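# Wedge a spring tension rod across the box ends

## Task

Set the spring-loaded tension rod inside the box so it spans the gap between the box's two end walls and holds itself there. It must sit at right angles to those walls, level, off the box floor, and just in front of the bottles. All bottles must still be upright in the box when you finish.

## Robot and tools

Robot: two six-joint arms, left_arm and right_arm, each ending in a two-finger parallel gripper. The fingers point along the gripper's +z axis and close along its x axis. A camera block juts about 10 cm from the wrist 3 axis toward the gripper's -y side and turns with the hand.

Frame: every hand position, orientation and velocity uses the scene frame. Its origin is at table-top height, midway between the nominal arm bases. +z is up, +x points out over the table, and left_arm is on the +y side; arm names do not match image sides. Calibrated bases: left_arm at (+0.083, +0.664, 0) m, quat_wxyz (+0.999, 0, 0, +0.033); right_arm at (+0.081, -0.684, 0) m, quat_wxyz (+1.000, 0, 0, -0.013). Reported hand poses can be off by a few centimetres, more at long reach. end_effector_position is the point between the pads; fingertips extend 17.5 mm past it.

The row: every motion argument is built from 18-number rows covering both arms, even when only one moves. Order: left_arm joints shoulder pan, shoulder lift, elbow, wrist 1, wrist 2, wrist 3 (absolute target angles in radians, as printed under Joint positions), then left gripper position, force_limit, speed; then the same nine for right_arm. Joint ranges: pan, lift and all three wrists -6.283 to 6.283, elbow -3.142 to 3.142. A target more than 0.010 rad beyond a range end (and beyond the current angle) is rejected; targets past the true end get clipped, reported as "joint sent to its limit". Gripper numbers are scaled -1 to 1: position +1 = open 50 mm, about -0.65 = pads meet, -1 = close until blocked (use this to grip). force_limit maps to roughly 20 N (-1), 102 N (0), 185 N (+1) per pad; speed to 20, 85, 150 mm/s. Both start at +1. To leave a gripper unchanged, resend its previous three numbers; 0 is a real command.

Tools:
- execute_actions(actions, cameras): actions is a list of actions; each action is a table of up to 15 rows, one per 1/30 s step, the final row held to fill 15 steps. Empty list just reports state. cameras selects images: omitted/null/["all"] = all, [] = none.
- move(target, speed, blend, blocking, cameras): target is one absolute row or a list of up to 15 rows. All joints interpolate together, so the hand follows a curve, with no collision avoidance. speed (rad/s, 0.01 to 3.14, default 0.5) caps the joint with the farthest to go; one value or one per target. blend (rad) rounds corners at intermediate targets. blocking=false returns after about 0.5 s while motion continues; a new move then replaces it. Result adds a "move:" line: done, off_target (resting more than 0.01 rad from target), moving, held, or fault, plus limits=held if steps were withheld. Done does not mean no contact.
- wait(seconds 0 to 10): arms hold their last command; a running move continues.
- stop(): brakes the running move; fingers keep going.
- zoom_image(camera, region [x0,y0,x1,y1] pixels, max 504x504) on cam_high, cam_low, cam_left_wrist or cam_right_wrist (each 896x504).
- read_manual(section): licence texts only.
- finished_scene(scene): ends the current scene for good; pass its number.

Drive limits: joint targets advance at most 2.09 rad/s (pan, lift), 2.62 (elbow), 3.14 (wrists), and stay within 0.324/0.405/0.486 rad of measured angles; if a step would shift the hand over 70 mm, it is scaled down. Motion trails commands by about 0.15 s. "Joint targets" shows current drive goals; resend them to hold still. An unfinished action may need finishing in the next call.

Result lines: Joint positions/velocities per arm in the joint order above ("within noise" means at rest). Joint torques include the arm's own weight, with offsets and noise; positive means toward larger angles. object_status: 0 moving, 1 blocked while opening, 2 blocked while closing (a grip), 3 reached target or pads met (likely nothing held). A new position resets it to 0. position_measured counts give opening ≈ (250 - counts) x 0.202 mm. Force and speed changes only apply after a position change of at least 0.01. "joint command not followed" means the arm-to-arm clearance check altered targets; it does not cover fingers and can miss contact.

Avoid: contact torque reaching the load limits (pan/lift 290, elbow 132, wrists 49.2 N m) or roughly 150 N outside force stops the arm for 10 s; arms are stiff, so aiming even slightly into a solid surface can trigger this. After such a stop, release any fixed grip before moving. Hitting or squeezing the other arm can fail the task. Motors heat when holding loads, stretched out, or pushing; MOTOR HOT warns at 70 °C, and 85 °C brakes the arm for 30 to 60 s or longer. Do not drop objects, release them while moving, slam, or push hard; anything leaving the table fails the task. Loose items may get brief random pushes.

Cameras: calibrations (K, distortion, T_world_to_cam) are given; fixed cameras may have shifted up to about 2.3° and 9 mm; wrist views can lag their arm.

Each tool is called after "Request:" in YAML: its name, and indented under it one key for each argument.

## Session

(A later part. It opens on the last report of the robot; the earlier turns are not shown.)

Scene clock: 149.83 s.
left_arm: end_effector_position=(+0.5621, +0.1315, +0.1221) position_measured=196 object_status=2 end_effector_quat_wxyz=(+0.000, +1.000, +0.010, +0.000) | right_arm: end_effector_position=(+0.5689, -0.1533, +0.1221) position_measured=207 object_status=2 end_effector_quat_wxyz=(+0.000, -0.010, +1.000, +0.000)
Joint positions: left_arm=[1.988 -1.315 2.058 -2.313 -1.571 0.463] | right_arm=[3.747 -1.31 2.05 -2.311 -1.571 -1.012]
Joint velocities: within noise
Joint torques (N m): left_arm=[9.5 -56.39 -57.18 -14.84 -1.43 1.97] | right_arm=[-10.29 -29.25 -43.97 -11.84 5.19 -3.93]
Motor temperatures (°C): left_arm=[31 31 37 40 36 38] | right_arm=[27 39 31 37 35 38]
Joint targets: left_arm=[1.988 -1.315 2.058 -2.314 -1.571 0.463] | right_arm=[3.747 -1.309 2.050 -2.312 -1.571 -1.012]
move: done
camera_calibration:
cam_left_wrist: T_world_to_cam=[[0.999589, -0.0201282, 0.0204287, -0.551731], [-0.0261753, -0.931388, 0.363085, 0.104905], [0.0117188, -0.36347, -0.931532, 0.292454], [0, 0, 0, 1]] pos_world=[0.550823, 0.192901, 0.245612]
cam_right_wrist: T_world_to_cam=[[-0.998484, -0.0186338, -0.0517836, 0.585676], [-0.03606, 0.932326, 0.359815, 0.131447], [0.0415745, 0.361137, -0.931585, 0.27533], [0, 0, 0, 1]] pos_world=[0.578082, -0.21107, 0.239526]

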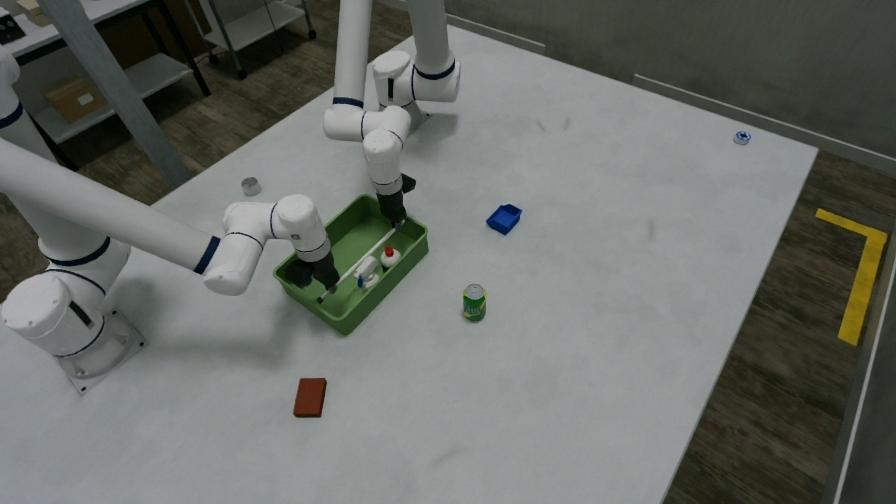

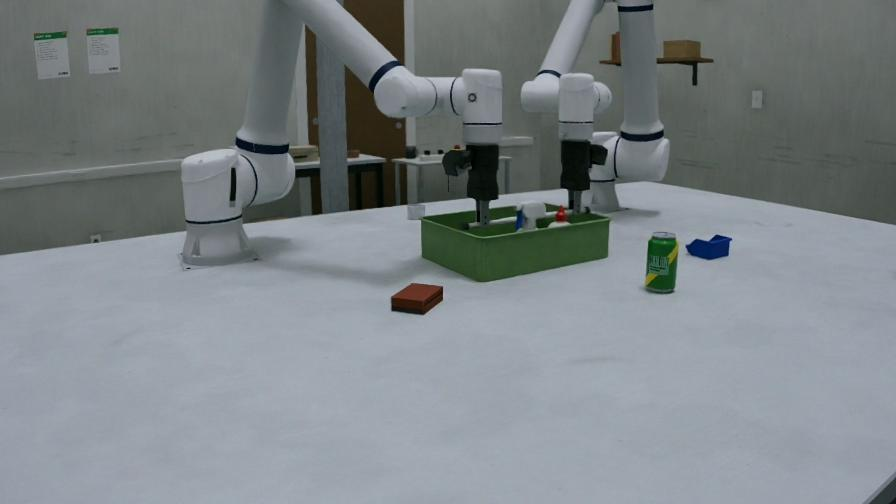

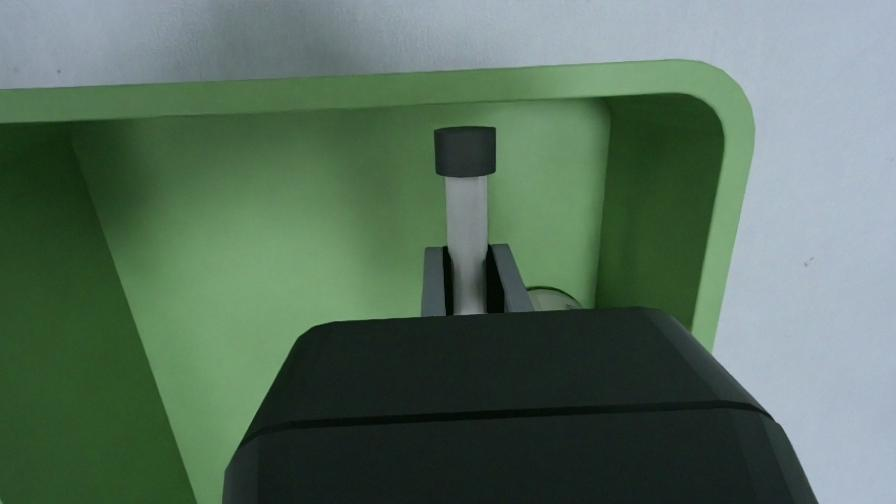

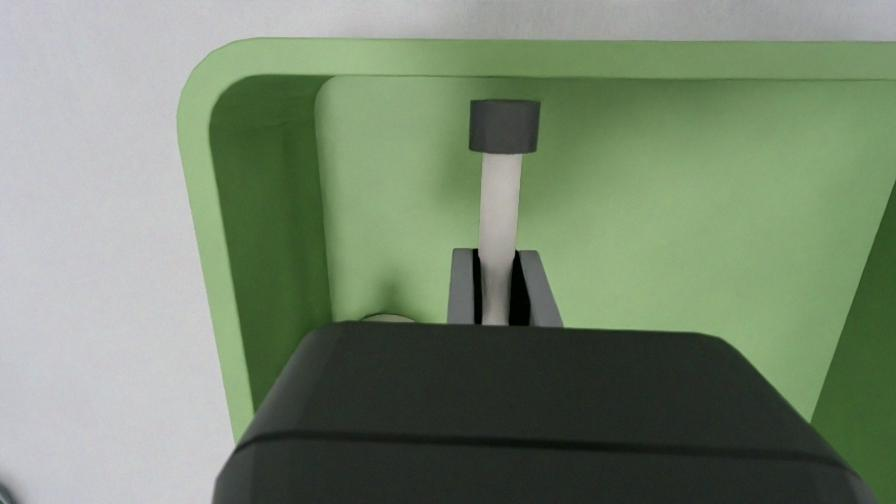

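Request:
zoom_image:
  camera: "cam_left_wrist"
  region: [400, 50, 620, 320]

Request:
zoom_image:
  camera: "cam_right_wrist"
  region: [340, 30, 560, 330]

Scaled by 1.867.

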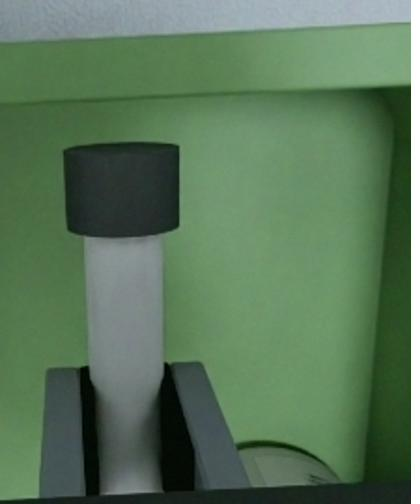

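Scaled by 1.680.

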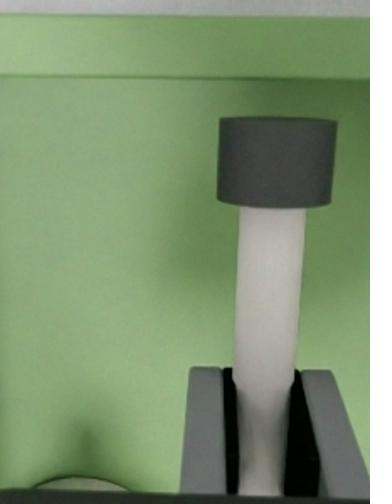

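Request:
zoom_image:
  camera: "cam_left_wrist"
  region: [640, 50, 780, 350]

Request:
zoom_image:
  camera: "cam_right_wrist"
  region: [170, 30, 310, 330]

Scaled by 1.680.

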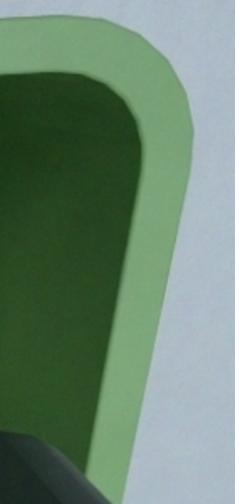

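Scaled by 1.680.

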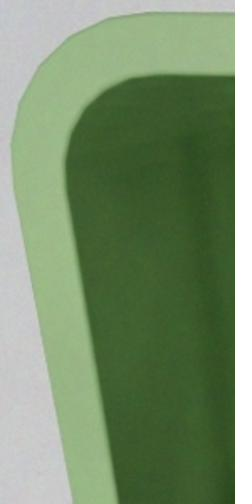

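Request:
move:
  target: [1.988237, -1.235097, 2.092802, -2.428501, -1.5708, 0.46344, -1.0, 0.0, -0.7, 3.746826, -1.229995, 2.084917, -2.425718, -1.5708, -1.011563, -1.0, 0.0, -0.7]
  speed: 0.08
  cameras: ["cam_left_wrist", "cam_right_wrist", "cam_high"]

Scene clock: 165.43 s.
left_arm: end_effector_position=(+0.5621, +0.1316, +0.0621) position_measured=196 object_status=2 end_effector_quat_wxyz=(+0.000, +1.000, +0.010, +0.000) | right_arm: end_effector_position=(+0.5689, -0.1533, +0.0621) position_measured=207 object_status=2 end_effector_quat_wxyz=(+0.000, -0.010, +1.000, +0.000)
Joint positions: left_arm=[1.988 -1.235 2.093 -2.428 -1.571 0.463] | right_arm=[3.747 -1.23 2.085 -2.426 -1.571 -1.012]
Joint velocities: within noise
Joint torques (N m): left_arm=[5.58 -57.58 -51.16 -14.81 -2.05 1.97] | right_arm=[-11.42 -31.87 -40 -12.1 5.05 -3.28]
Motor temperatures (°C): left_arm=[31 31 37 40 36 38] | right_arm=[27 39 31 37 35 37]
Joint targets: left_arm=[1.988 -1.235 2.093 -2.429 -1.571 0.463] | right_arm=[3.747 -1.230 2.085 -2.426 -1.571 -1.012]
move: done
camera_calibration:
cam_left_wrist: T_world_to_cam=[[0.999591, -0.0200362, 0.02039, -0.550618], [-0.0260751, -0.931404, 0.363052, 0.126646], [0.0117172, -0.363436, -0.931546, 0.236558], [0, 0, 0, 1]] pos_world=[0.550923, 0.1929, 0.185612]
cam_right_wrist: T_world_to_cam=[[-0.998484, -0.0186338, -0.0517836, 0.582669], [-0.03606, 0.932326, 0.359815, 0.153039], [0.0415745, 0.361137, -0.931585, 0.219431], [0, 0, 0, 1]] pos_world=[0.578182, -0.21107, 0.179526]
Images, in order (width x height): cam_high 896x504, cam_left_wrist 896x504, cam_right_wrist 896x504.

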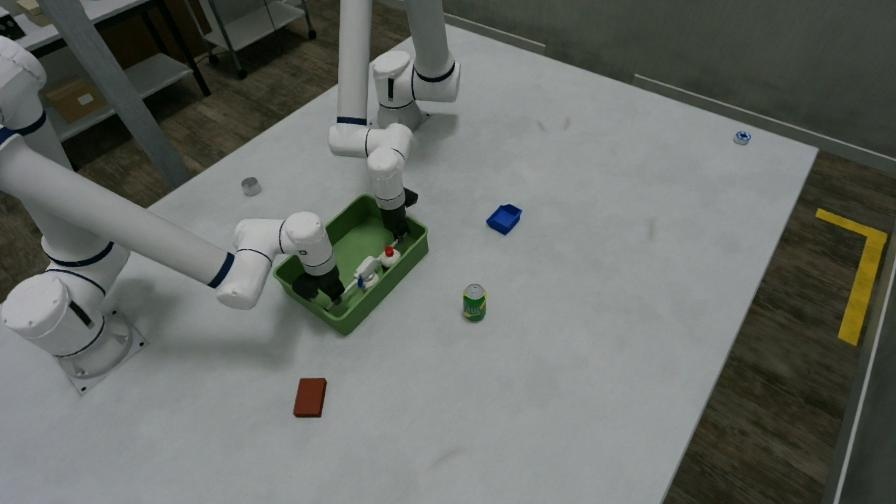

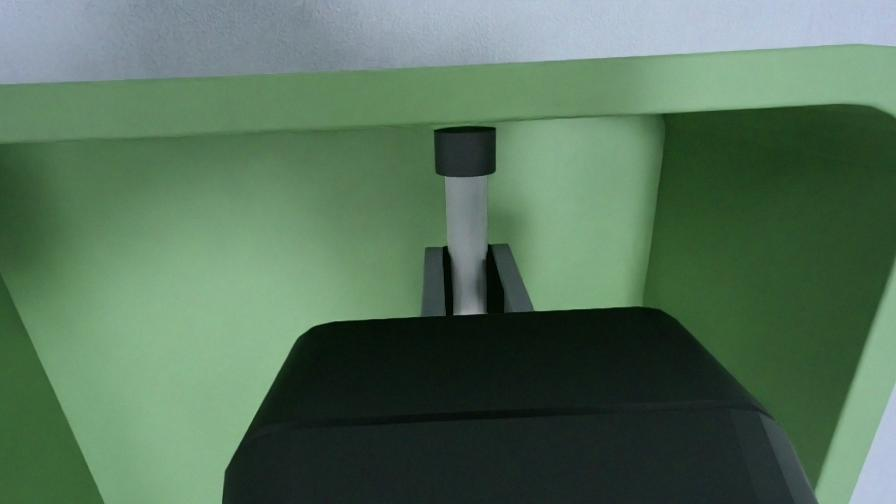

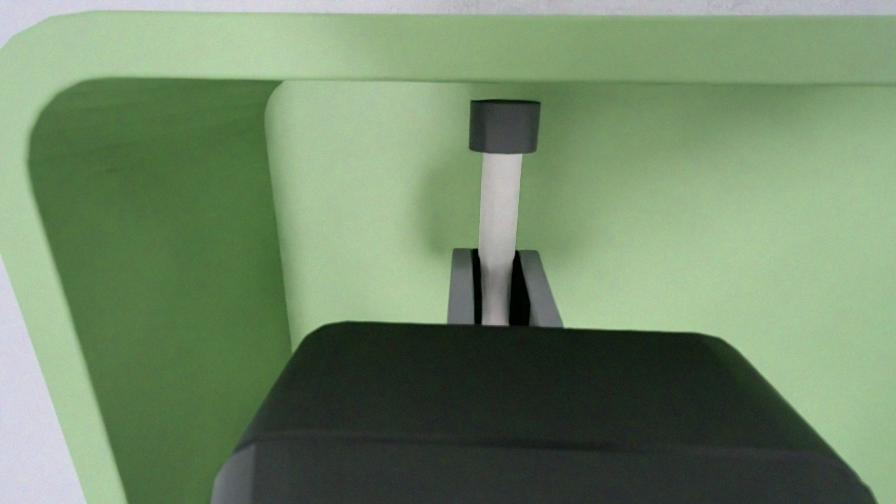

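Request:
move:
  target: [1.99168, -1.24016, 2.100596, -2.431232, -1.5708, 0.466883, -1.0, 0.0, -0.7, 3.741219, -1.234197, 2.091412, -2.428011, -1.5708, -1.01717, -1.0, 0.0, -0.7]
  speed: 0.01
  cameras: ["cam_left_wrist", "cam_right_wrist"]

Scene clock: 171.53 s.
left_arm: end_effector_position=(+0.5620, +0.1368, +0.0620) position_measured=196 object_status=2 end_effector_quat_wxyz=(+0.000, +1.000, +0.010, +0.000) | right_arm: end_effector_position=(+0.5690, -0.1578, +0.0620) position_measured=207 object_status=2 end_effector_quat_wxyz=(+0.000, -0.010, +1.000, +0.000)
Joint positions: left_arm=[1.992 -1.24 2.1 -2.431 -1.571 0.467] | right_arm=[3.741 -1.234 2.091 -2.428 -1.571 -1.017]
Joint velocities: within noise
Joint torques (N m): left_arm=[9.78 -98.77 -49.53 -14.35 -2.37 1.63] | right_arm=[-11.6 -55.42 -38.66 -11.72 5.1 -3.87]
Motor temperatures (°C): left_arm=[31 31 37 40 36 38] | right_arm=[27 39 31 37 35 37]
Joint targets: left_arm=[1.992 -1.240 2.101 -2.431 -1.571 0.467] | right_arm=[3.741 -1.234 2.091 -2.428 -1.571 -1.017]
move: done
camera_calibration:
cam_left_wrist: T_world_to_cam=[[0.999591, -0.0200371, 0.0203881, -0.550409], [-0.0260741, -0.931438, 0.362966, 0.131638], [0.0117175, -0.363349, -0.931579, 0.238381], [0, 0, 0, 1]] pos_world=[0.550823, 0.1982, 0.185512]
cam_right_wrist: T_world_to_cam=[[-0.998485, -0.0186356, -0.0517819, 0.582679], [-0.0360571, 0.93236, 0.359728, 0.157296], [0.0415756, 0.36105, -0.931619, 0.220945], [0, 0, 0, 1]] pos_world=[0.578282, -0.21557, 0.179425]
Images, in order (width x height): cam_left_wrist 896x504, cam_right_wrist 896x504.

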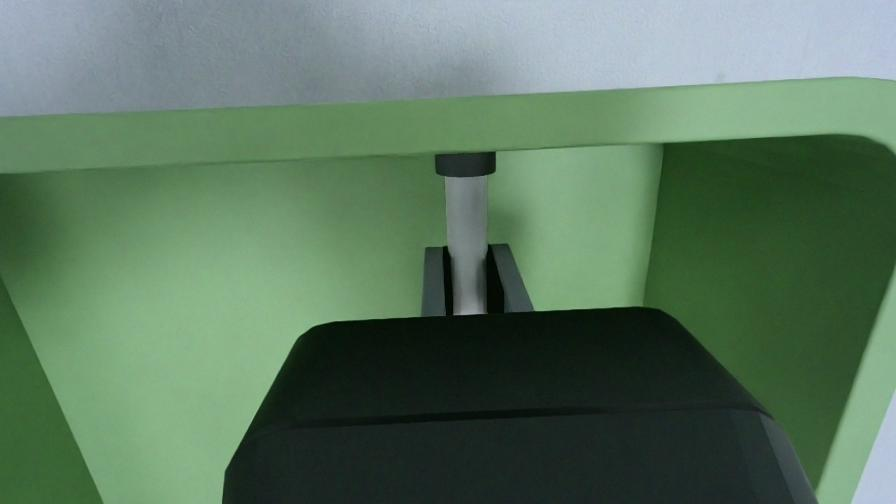

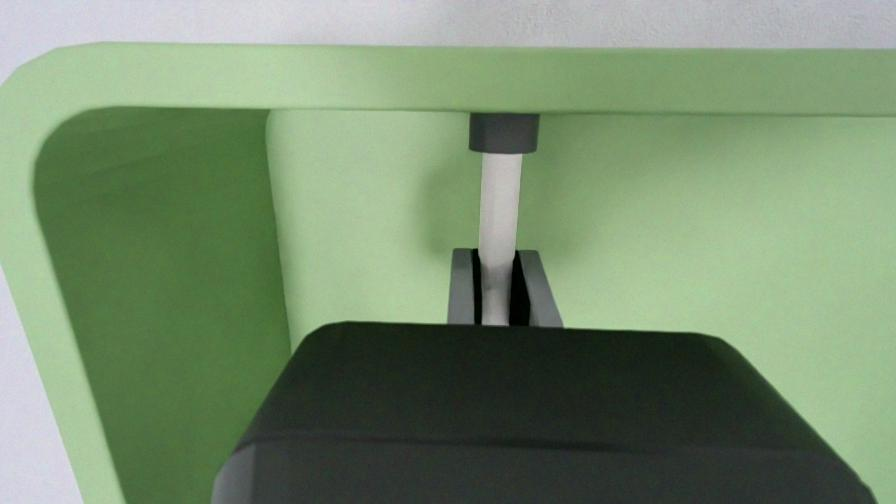

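Request:
move:
  target: [1.992005, -1.240638, 2.101331, -2.43149, -1.5708, 0.467208, -1.0, 0.0, -0.7, 3.74, -1.235111, 2.092824, -2.42851, -1.5708, -1.018389, -1.0, 0.0, -0.7]
  speed: 0.01
  cameras: ["cam_left_wrist", "cam_right_wrist"]

Scene clock: 174.53 s.
left_arm: end_effector_position=(+0.5620, +0.1374, +0.0620) position_measured=196 object_status=2 end_effector_quat_wxyz=(+0.000, +1.000, +0.010, +0.000) | right_arm: end_effector_position=(+0.5690, -0.1589, +0.0620) position_measured=207 object_status=2 end_effector_quat_wxyz=(+0.000, -0.010, +1.000, +0.000)
Joint positions: left_arm=[1.992 -1.241 2.101 -2.431 -1.571 0.467] | right_arm=[3.74 -1.235 2.093 -2.429 -1.571 -1.018]
Joint velocities: within noise
Joint torques (N m): left_arm=[7.37 -99.57 -50.37 -14.42 -3.05 1.78] | right_arm=[-13.12 -54.01 -38.23 -11.46 4.99 -3.81]
Motor temperatures (°C): left_arm=[31 31 37 40 36 38] | right_arm=[27 39 31 37 35 37]
Joint targets: left_arm=[1.992 -1.241 2.101 -2.431 -1.571 0.467] | right_arm=[3.740 -1.235 2.093 -2.429 -1.571 -1.018]
move: done
camera_calibration:
cam_left_wrist: T_world_to_cam=[[0.999591, -0.0200371, 0.0203881, -0.550399], [-0.0260741, -0.931438, 0.362966, 0.132104], [0.0117175, -0.363349, -0.931579, 0.238562], [0, 0, 0, 1]] pos_world=[0.550823, 0.1987, 0.185512]
cam_right_wrist: T_world_to_cam=[[-0.998484, -0.0186338, -0.0517836, 0.582659], [-0.03606, 0.932326, 0.359815, 0.1583], [0.0415745, 0.361137, -0.931585, 0.221356], [0, 0, 0, 1]] pos_world=[0.578282, -0.21667, 0.179426]
Images, in order (width x height): cam_left_wrist 896x504, cam_right_wrist 896x504.

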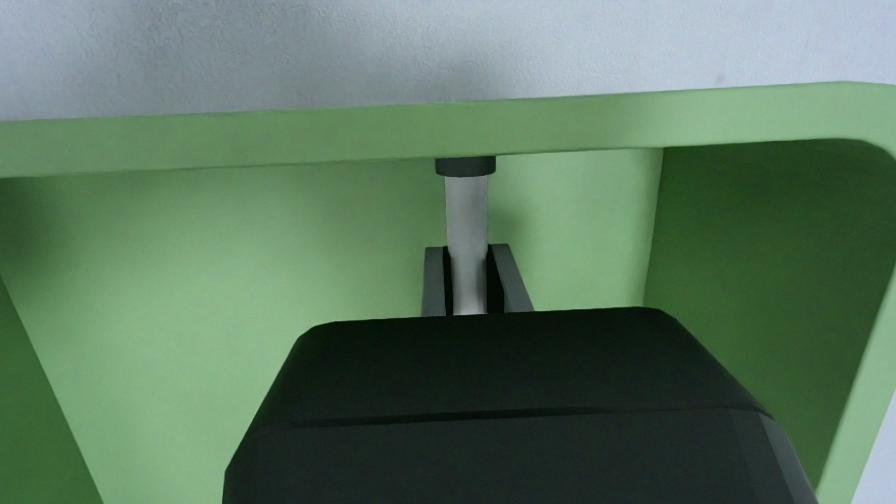

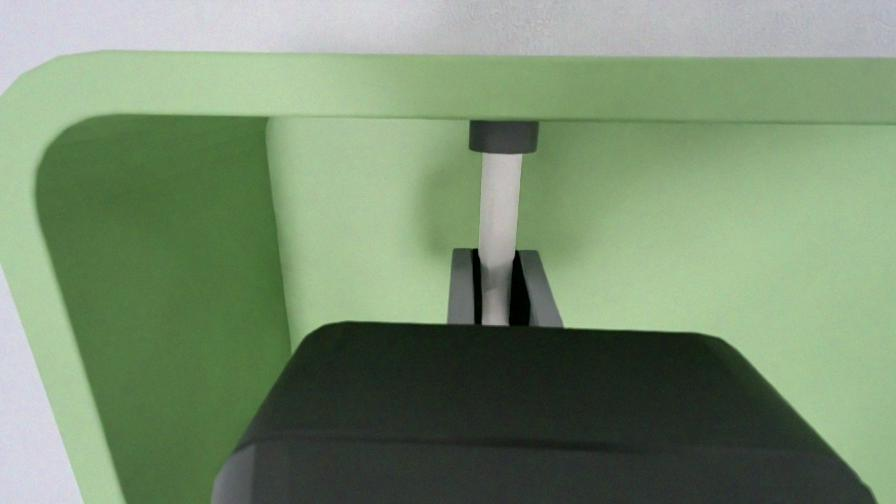

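Request:
move:
  target: [1.99233, -1.241116, 2.102066, -2.431748, -1.5708, 0.467533, -1.0, 0.0, -0.7, 3.739391, -1.235568, 2.09353, -2.428759, -1.5708, -1.018998, -1.0, 0.0, -0.7]
  speed: 0.01
  cameras: ["cam_left_wrist", "cam_right_wrist"]

Scene clock: 176.83 s.
left_arm: end_effector_position=(+0.5620, +0.1378, +0.0620) position_measured=196 object_status=2 end_effector_quat_wxyz=(+0.000, +1.000, +0.010, +0.000) | right_arm: end_effector_position=(+0.5690, -0.1594, +0.0620) position_measured=207 object_status=2 end_effector_quat_wxyz=(+0.000, -0.010, +1.000, +0.000)
Joint positions: left_arm=[1.992 -1.241 2.102 -2.432 -1.571 0.468] | right_arm=[3.739 -1.236 2.094 -2.429 -1.571 -1.019]
Joint velocities: within noise
Joint torques (N m): left_arm=[11.4 -99.09 -46.17 -12.81 -3.32 2.05] | right_arm=[-14.74 -53.99 -36.93 -10.89 3.8 -3.87]
Motor temperatures (°C): left_arm=[31 31 37 40 36 38] | right_arm=[27 39 31 37 35 37]
Joint targets: left_arm=[1.992 -1.241 2.102 -2.432 -1.571 0.468] | right_arm=[3.739 -1.236 2.094 -2.429 -1.571 -1.019]
move: done
camera_calibration:
cam_left_wrist: T_world_to_cam=[[0.999591, -0.0200335, 0.020391, -0.55039], [-0.0260734, -0.93139, 0.363087, 0.132538], [0.0117181, -0.36347, -0.931532, 0.238759], [0, 0, 0, 1]] pos_world=[0.550823, 0.1992, 0.185512]
cam_right_wrist: T_world_to_cam=[[-0.998484, -0.0186366, -0.0517847, 0.58265], [-0.036063, 0.932326, 0.359815, 0.158768], [0.0415745, 0.361137, -0.931585, 0.221537], [0, 0, 0, 1]] pos_world=[0.578282, -0.21717, 0.179426]
Images, in order (width x height): cam_left_wrist 896x504, cam_right_wrist 896x504.

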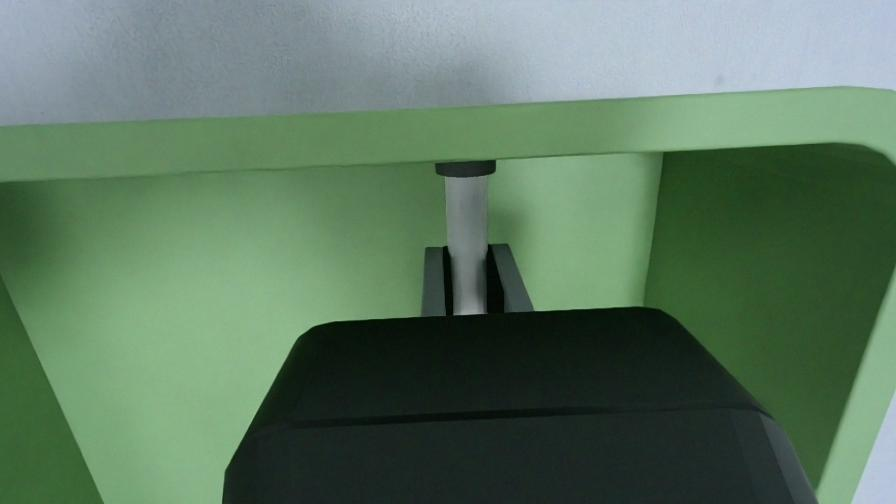

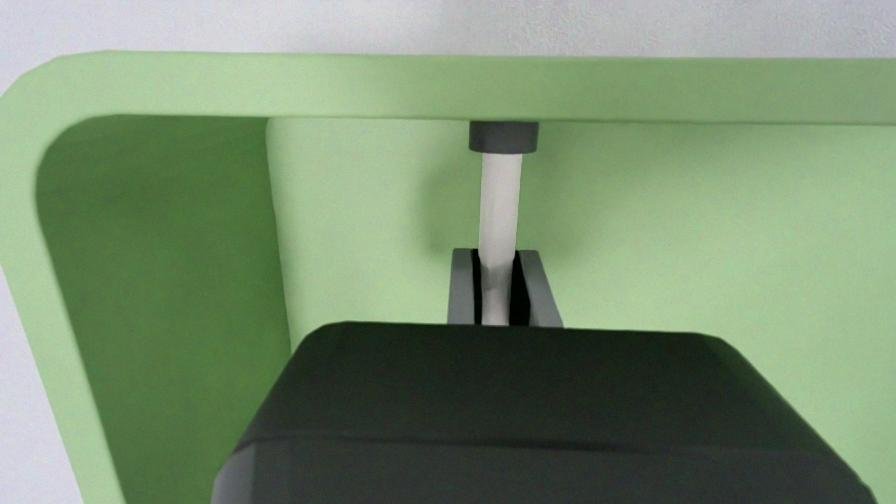

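Request:
move:
  target: [1.99233, -1.241116, 2.102066, -2.431748, -1.5708, 0.467533, -1.0, 0.0, -0.7, 3.739391, -1.235568, 2.09353, -2.428759, -1.5708, -1.018998, 0.2, 0.0, -1.0]
  speed: 0.02
  cameras: ["cam_left_wrist", "cam_right_wrist"]

Scene clock: 190.30 s.
left_arm: end_effector_position=(+0.5620, +0.1379, +0.0620) position_measured=196 object_status=2 end_effector_quat_wxyz=(+0.000, +1.000, +0.010, +0.000) | right_arm: end_effector_position=(+0.5690, -0.1594, +0.0620) position_measured=123 object_status=3 end_effector_quat_wxyz=(+0.000, -0.010, +1.000, +0.000)
Joint positions: left_arm=[1.992 -1.241 2.102 -2.432 -1.571 0.468] | right_arm=[3.739 -1.236 2.094 -2.429 -1.571 -1.019]
Joint velocities: within noise
Joint torques (N m): left_arm=[11.34 -97.2 -53.62 -4.21 -3.99 2.02] | right_arm=[-15.11 -49.13 -37.39 -3.33 0.08 -2.99]
Motor temperatures (°C): left_arm=[31 31 37 40 36 38] | right_arm=[27 39 31 37 35 37]
Joint targets: left_arm=[1.992 -1.241 2.102 -2.432 -1.571 0.468] | right_arm=[3.739 -1.236 2.094 -2.429 -1.571 -1.019]
move: done
camera_calibration:
cam_left_wrist: T_world_to_cam=[[0.999591, -0.0200371, 0.0203881, -0.550387], [-0.0260741, -0.931438, 0.362966, 0.132663], [0.0117175, -0.363349, -0.931579, 0.23878], [0, 0, 0, 1]] pos_world=[0.550823, 0.1993, 0.185512]
cam_right_wrist: T_world_to_cam=[[-0.998484, -0.0186338, -0.0517836, 0.58265], [-0.03606, 0.932326, 0.359815, 0.158766], [0.0415745, 0.361137, -0.931585, 0.221537], [0, 0, 0, 1]] pos_world=[0.578282, -0.21717, 0.179426]
Images, in order (width x height): cam_left_wrist 896x504, cam_right_wrist 896x504.

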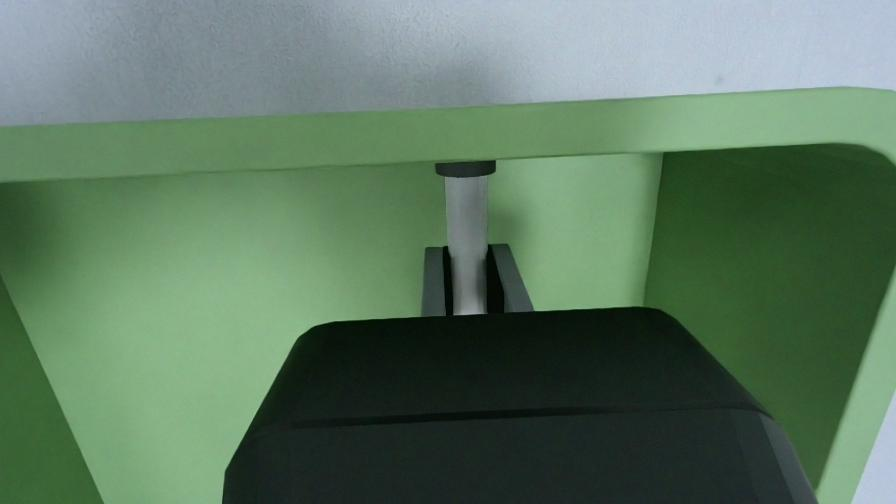

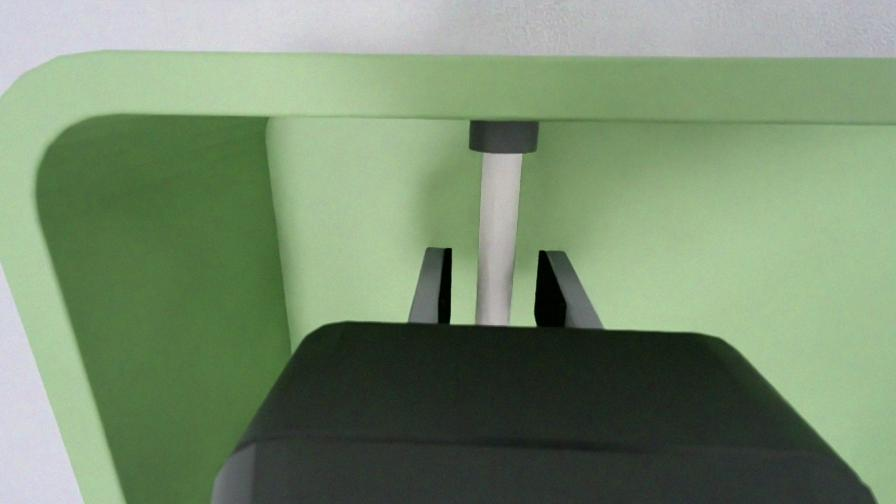

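Request:
move:
  target:
    - [1.99233, -1.241116, 2.102066, -2.431748, -1.5708, 0.467533, 0.2, 0.0, -1.0, 3.739391, -1.235568, 2.09353, -2.428759, -1.5708, -1.018998, 0.2, 0.0, -1.0]
    - [1.988237, -1.315086, 2.0579, -2.31361, -1.5708, 0.46344, 0.2, 0.0, -1.0, 3.746826, -1.309453, 2.050166, -2.311509, -1.5708, -1.011563, 0.2, 0.0, -1.0]
    - [1.960483, -1.385052, 2.039593, -2.225337, -1.5708, 0.441686, 0.2, 0.0, -1.0, 3.758008, -1.391173, 2.047225, -2.226848, -1.5708, -0.994381, 0.2, 0.0, -1.0]
    - [1.9917, -1.9699, 2.0223, -1.6232, -1.5708, 0.4869, 0.2, 0.0, -1.0, 4.0168, -1.5287, 1.5246, -1.5667, -1.5708, 0.8492, 0.2, 0.0, -1.0]
  speed: [0.02, 0.1, 0.3, 0.8]
  blend: [0.0, 0.02, 0.05, 0.0]

Scene clock: 201.07 s.
left_arm: end_effector_position=(+0.4496, +0.3497, +0.4499) position_measured=123 object_status=3 end_effector_quat_wxyz=(+0.000, +1.000, +0.000, +0.000) | right_arm: end_effector_position=(+0.4207, -0.0301, +0.5300) position_measured=123 object_status=3 end_effector_quat_wxyz=(+0.000, +0.707, +0.707, +0.000)
Joint positions: left_arm=[1.992 -1.97 2.022 -1.623 -1.571 0.487] | right_arm=[4.017 -1.529 1.525 -1.567 -1.571 0.849]
Joint velocities: within noise
Joint torques (N m): left_arm=[11.07 -41.12 -95.81 -1.41 -3.12 2.35] | right_arm=[8.13 -44.16 -78.76 -1.8 0.1 4.84]
Motor temperatures (°C): left_arm=[31 31 37 40 36 38] | right_arm=[27 39 31 36 35 37]
Joint targets: left_arm=[1.992 -1.970 2.022 -1.623 -1.571 0.487] | right_arm=[4.017 -1.529 1.525 -1.567 -1.571 0.849]
move: done; blend cut to 0.0441 rad at target 3
camera_calibration:
cam_left_wrist: T_world_to_cam=[[0.99899, -0.0400896, 0.0203119, -0.434305], [-0.0447306, -0.930701, 0.363035, 0.194262], [0.00435034, -0.363577, -0.931554, 0.68178], [0, 0, 0, 1]] pos_world=[0.43959, 0.411268, 0.573412]
cam_right_wrist: T_world_to_cam=[[0.00119326, 0.998656, -0.0518232, 0.0712096], [0.932863, 0.0175567, 0.359804, -0.570665], [0.36023, -0.0487733, -0.931587, 0.470603], [0, 0, 0, 1]] pos_world=[0.362742, -0.0381421, 0.647426]

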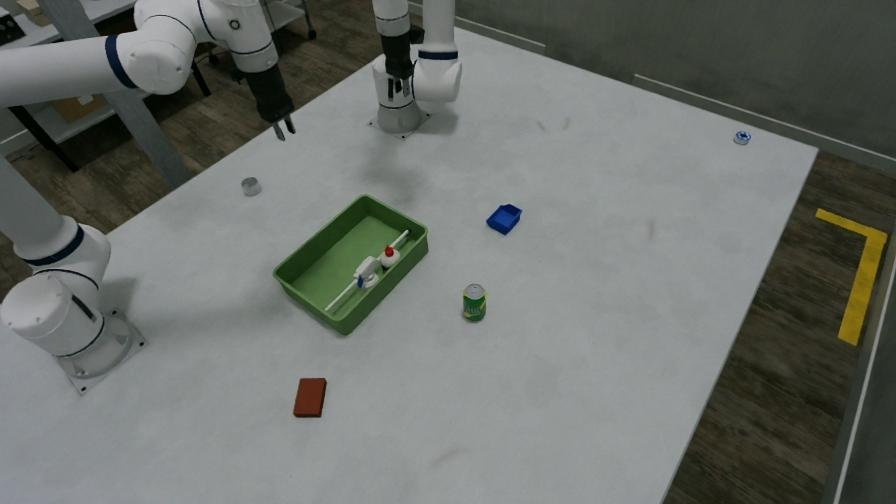

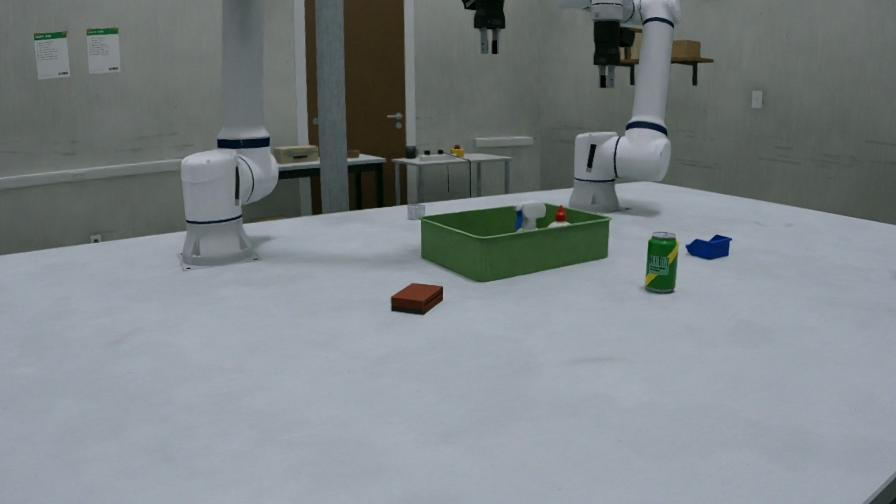

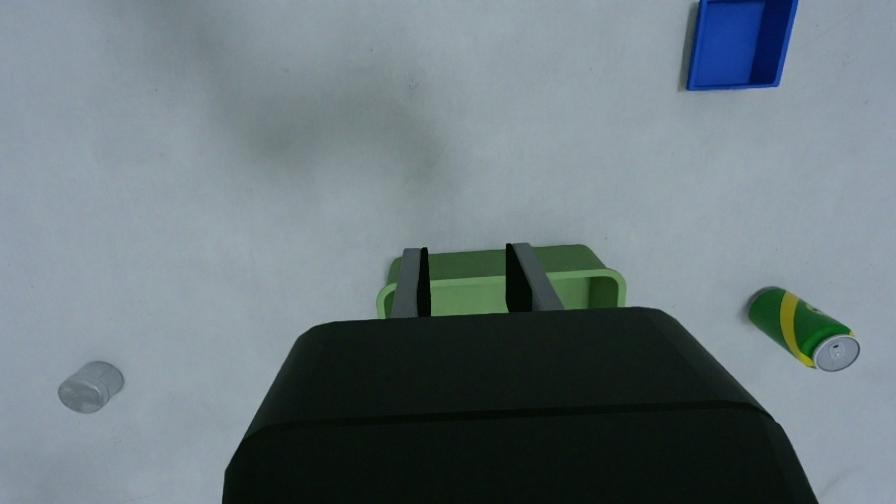

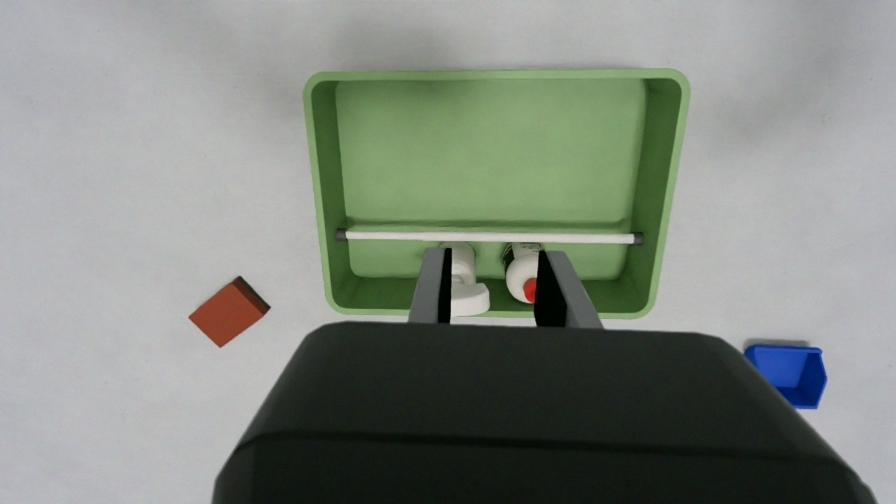

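Request:
zoom_image:
  camera: "cam_right_wrist"
  region: [320, 200, 500, 330]

Request:
zoom_image:
  camera: "cam_right_wrist"
  region: [490, 200, 670, 330]

Request:
zoom_image:
  camera: "cam_high"
  region: [265, 185, 445, 345]

Scaled by 2.800.

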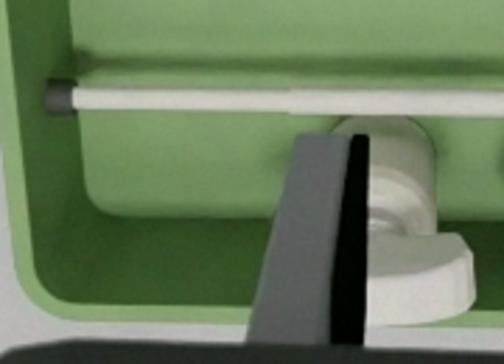

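Scaled by 2.800.

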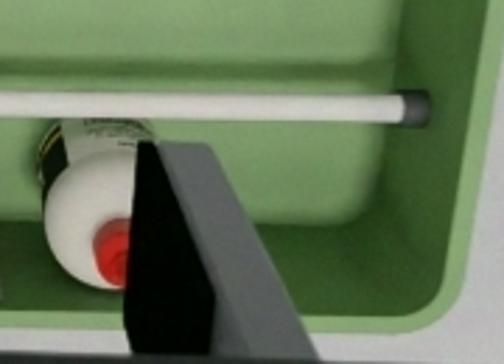

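Scaled by 2.800.

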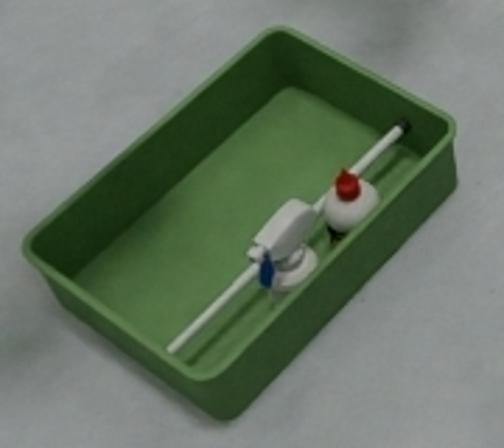

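Request:
finished_scene:
  scene: 2

The scene is finished: the task was done.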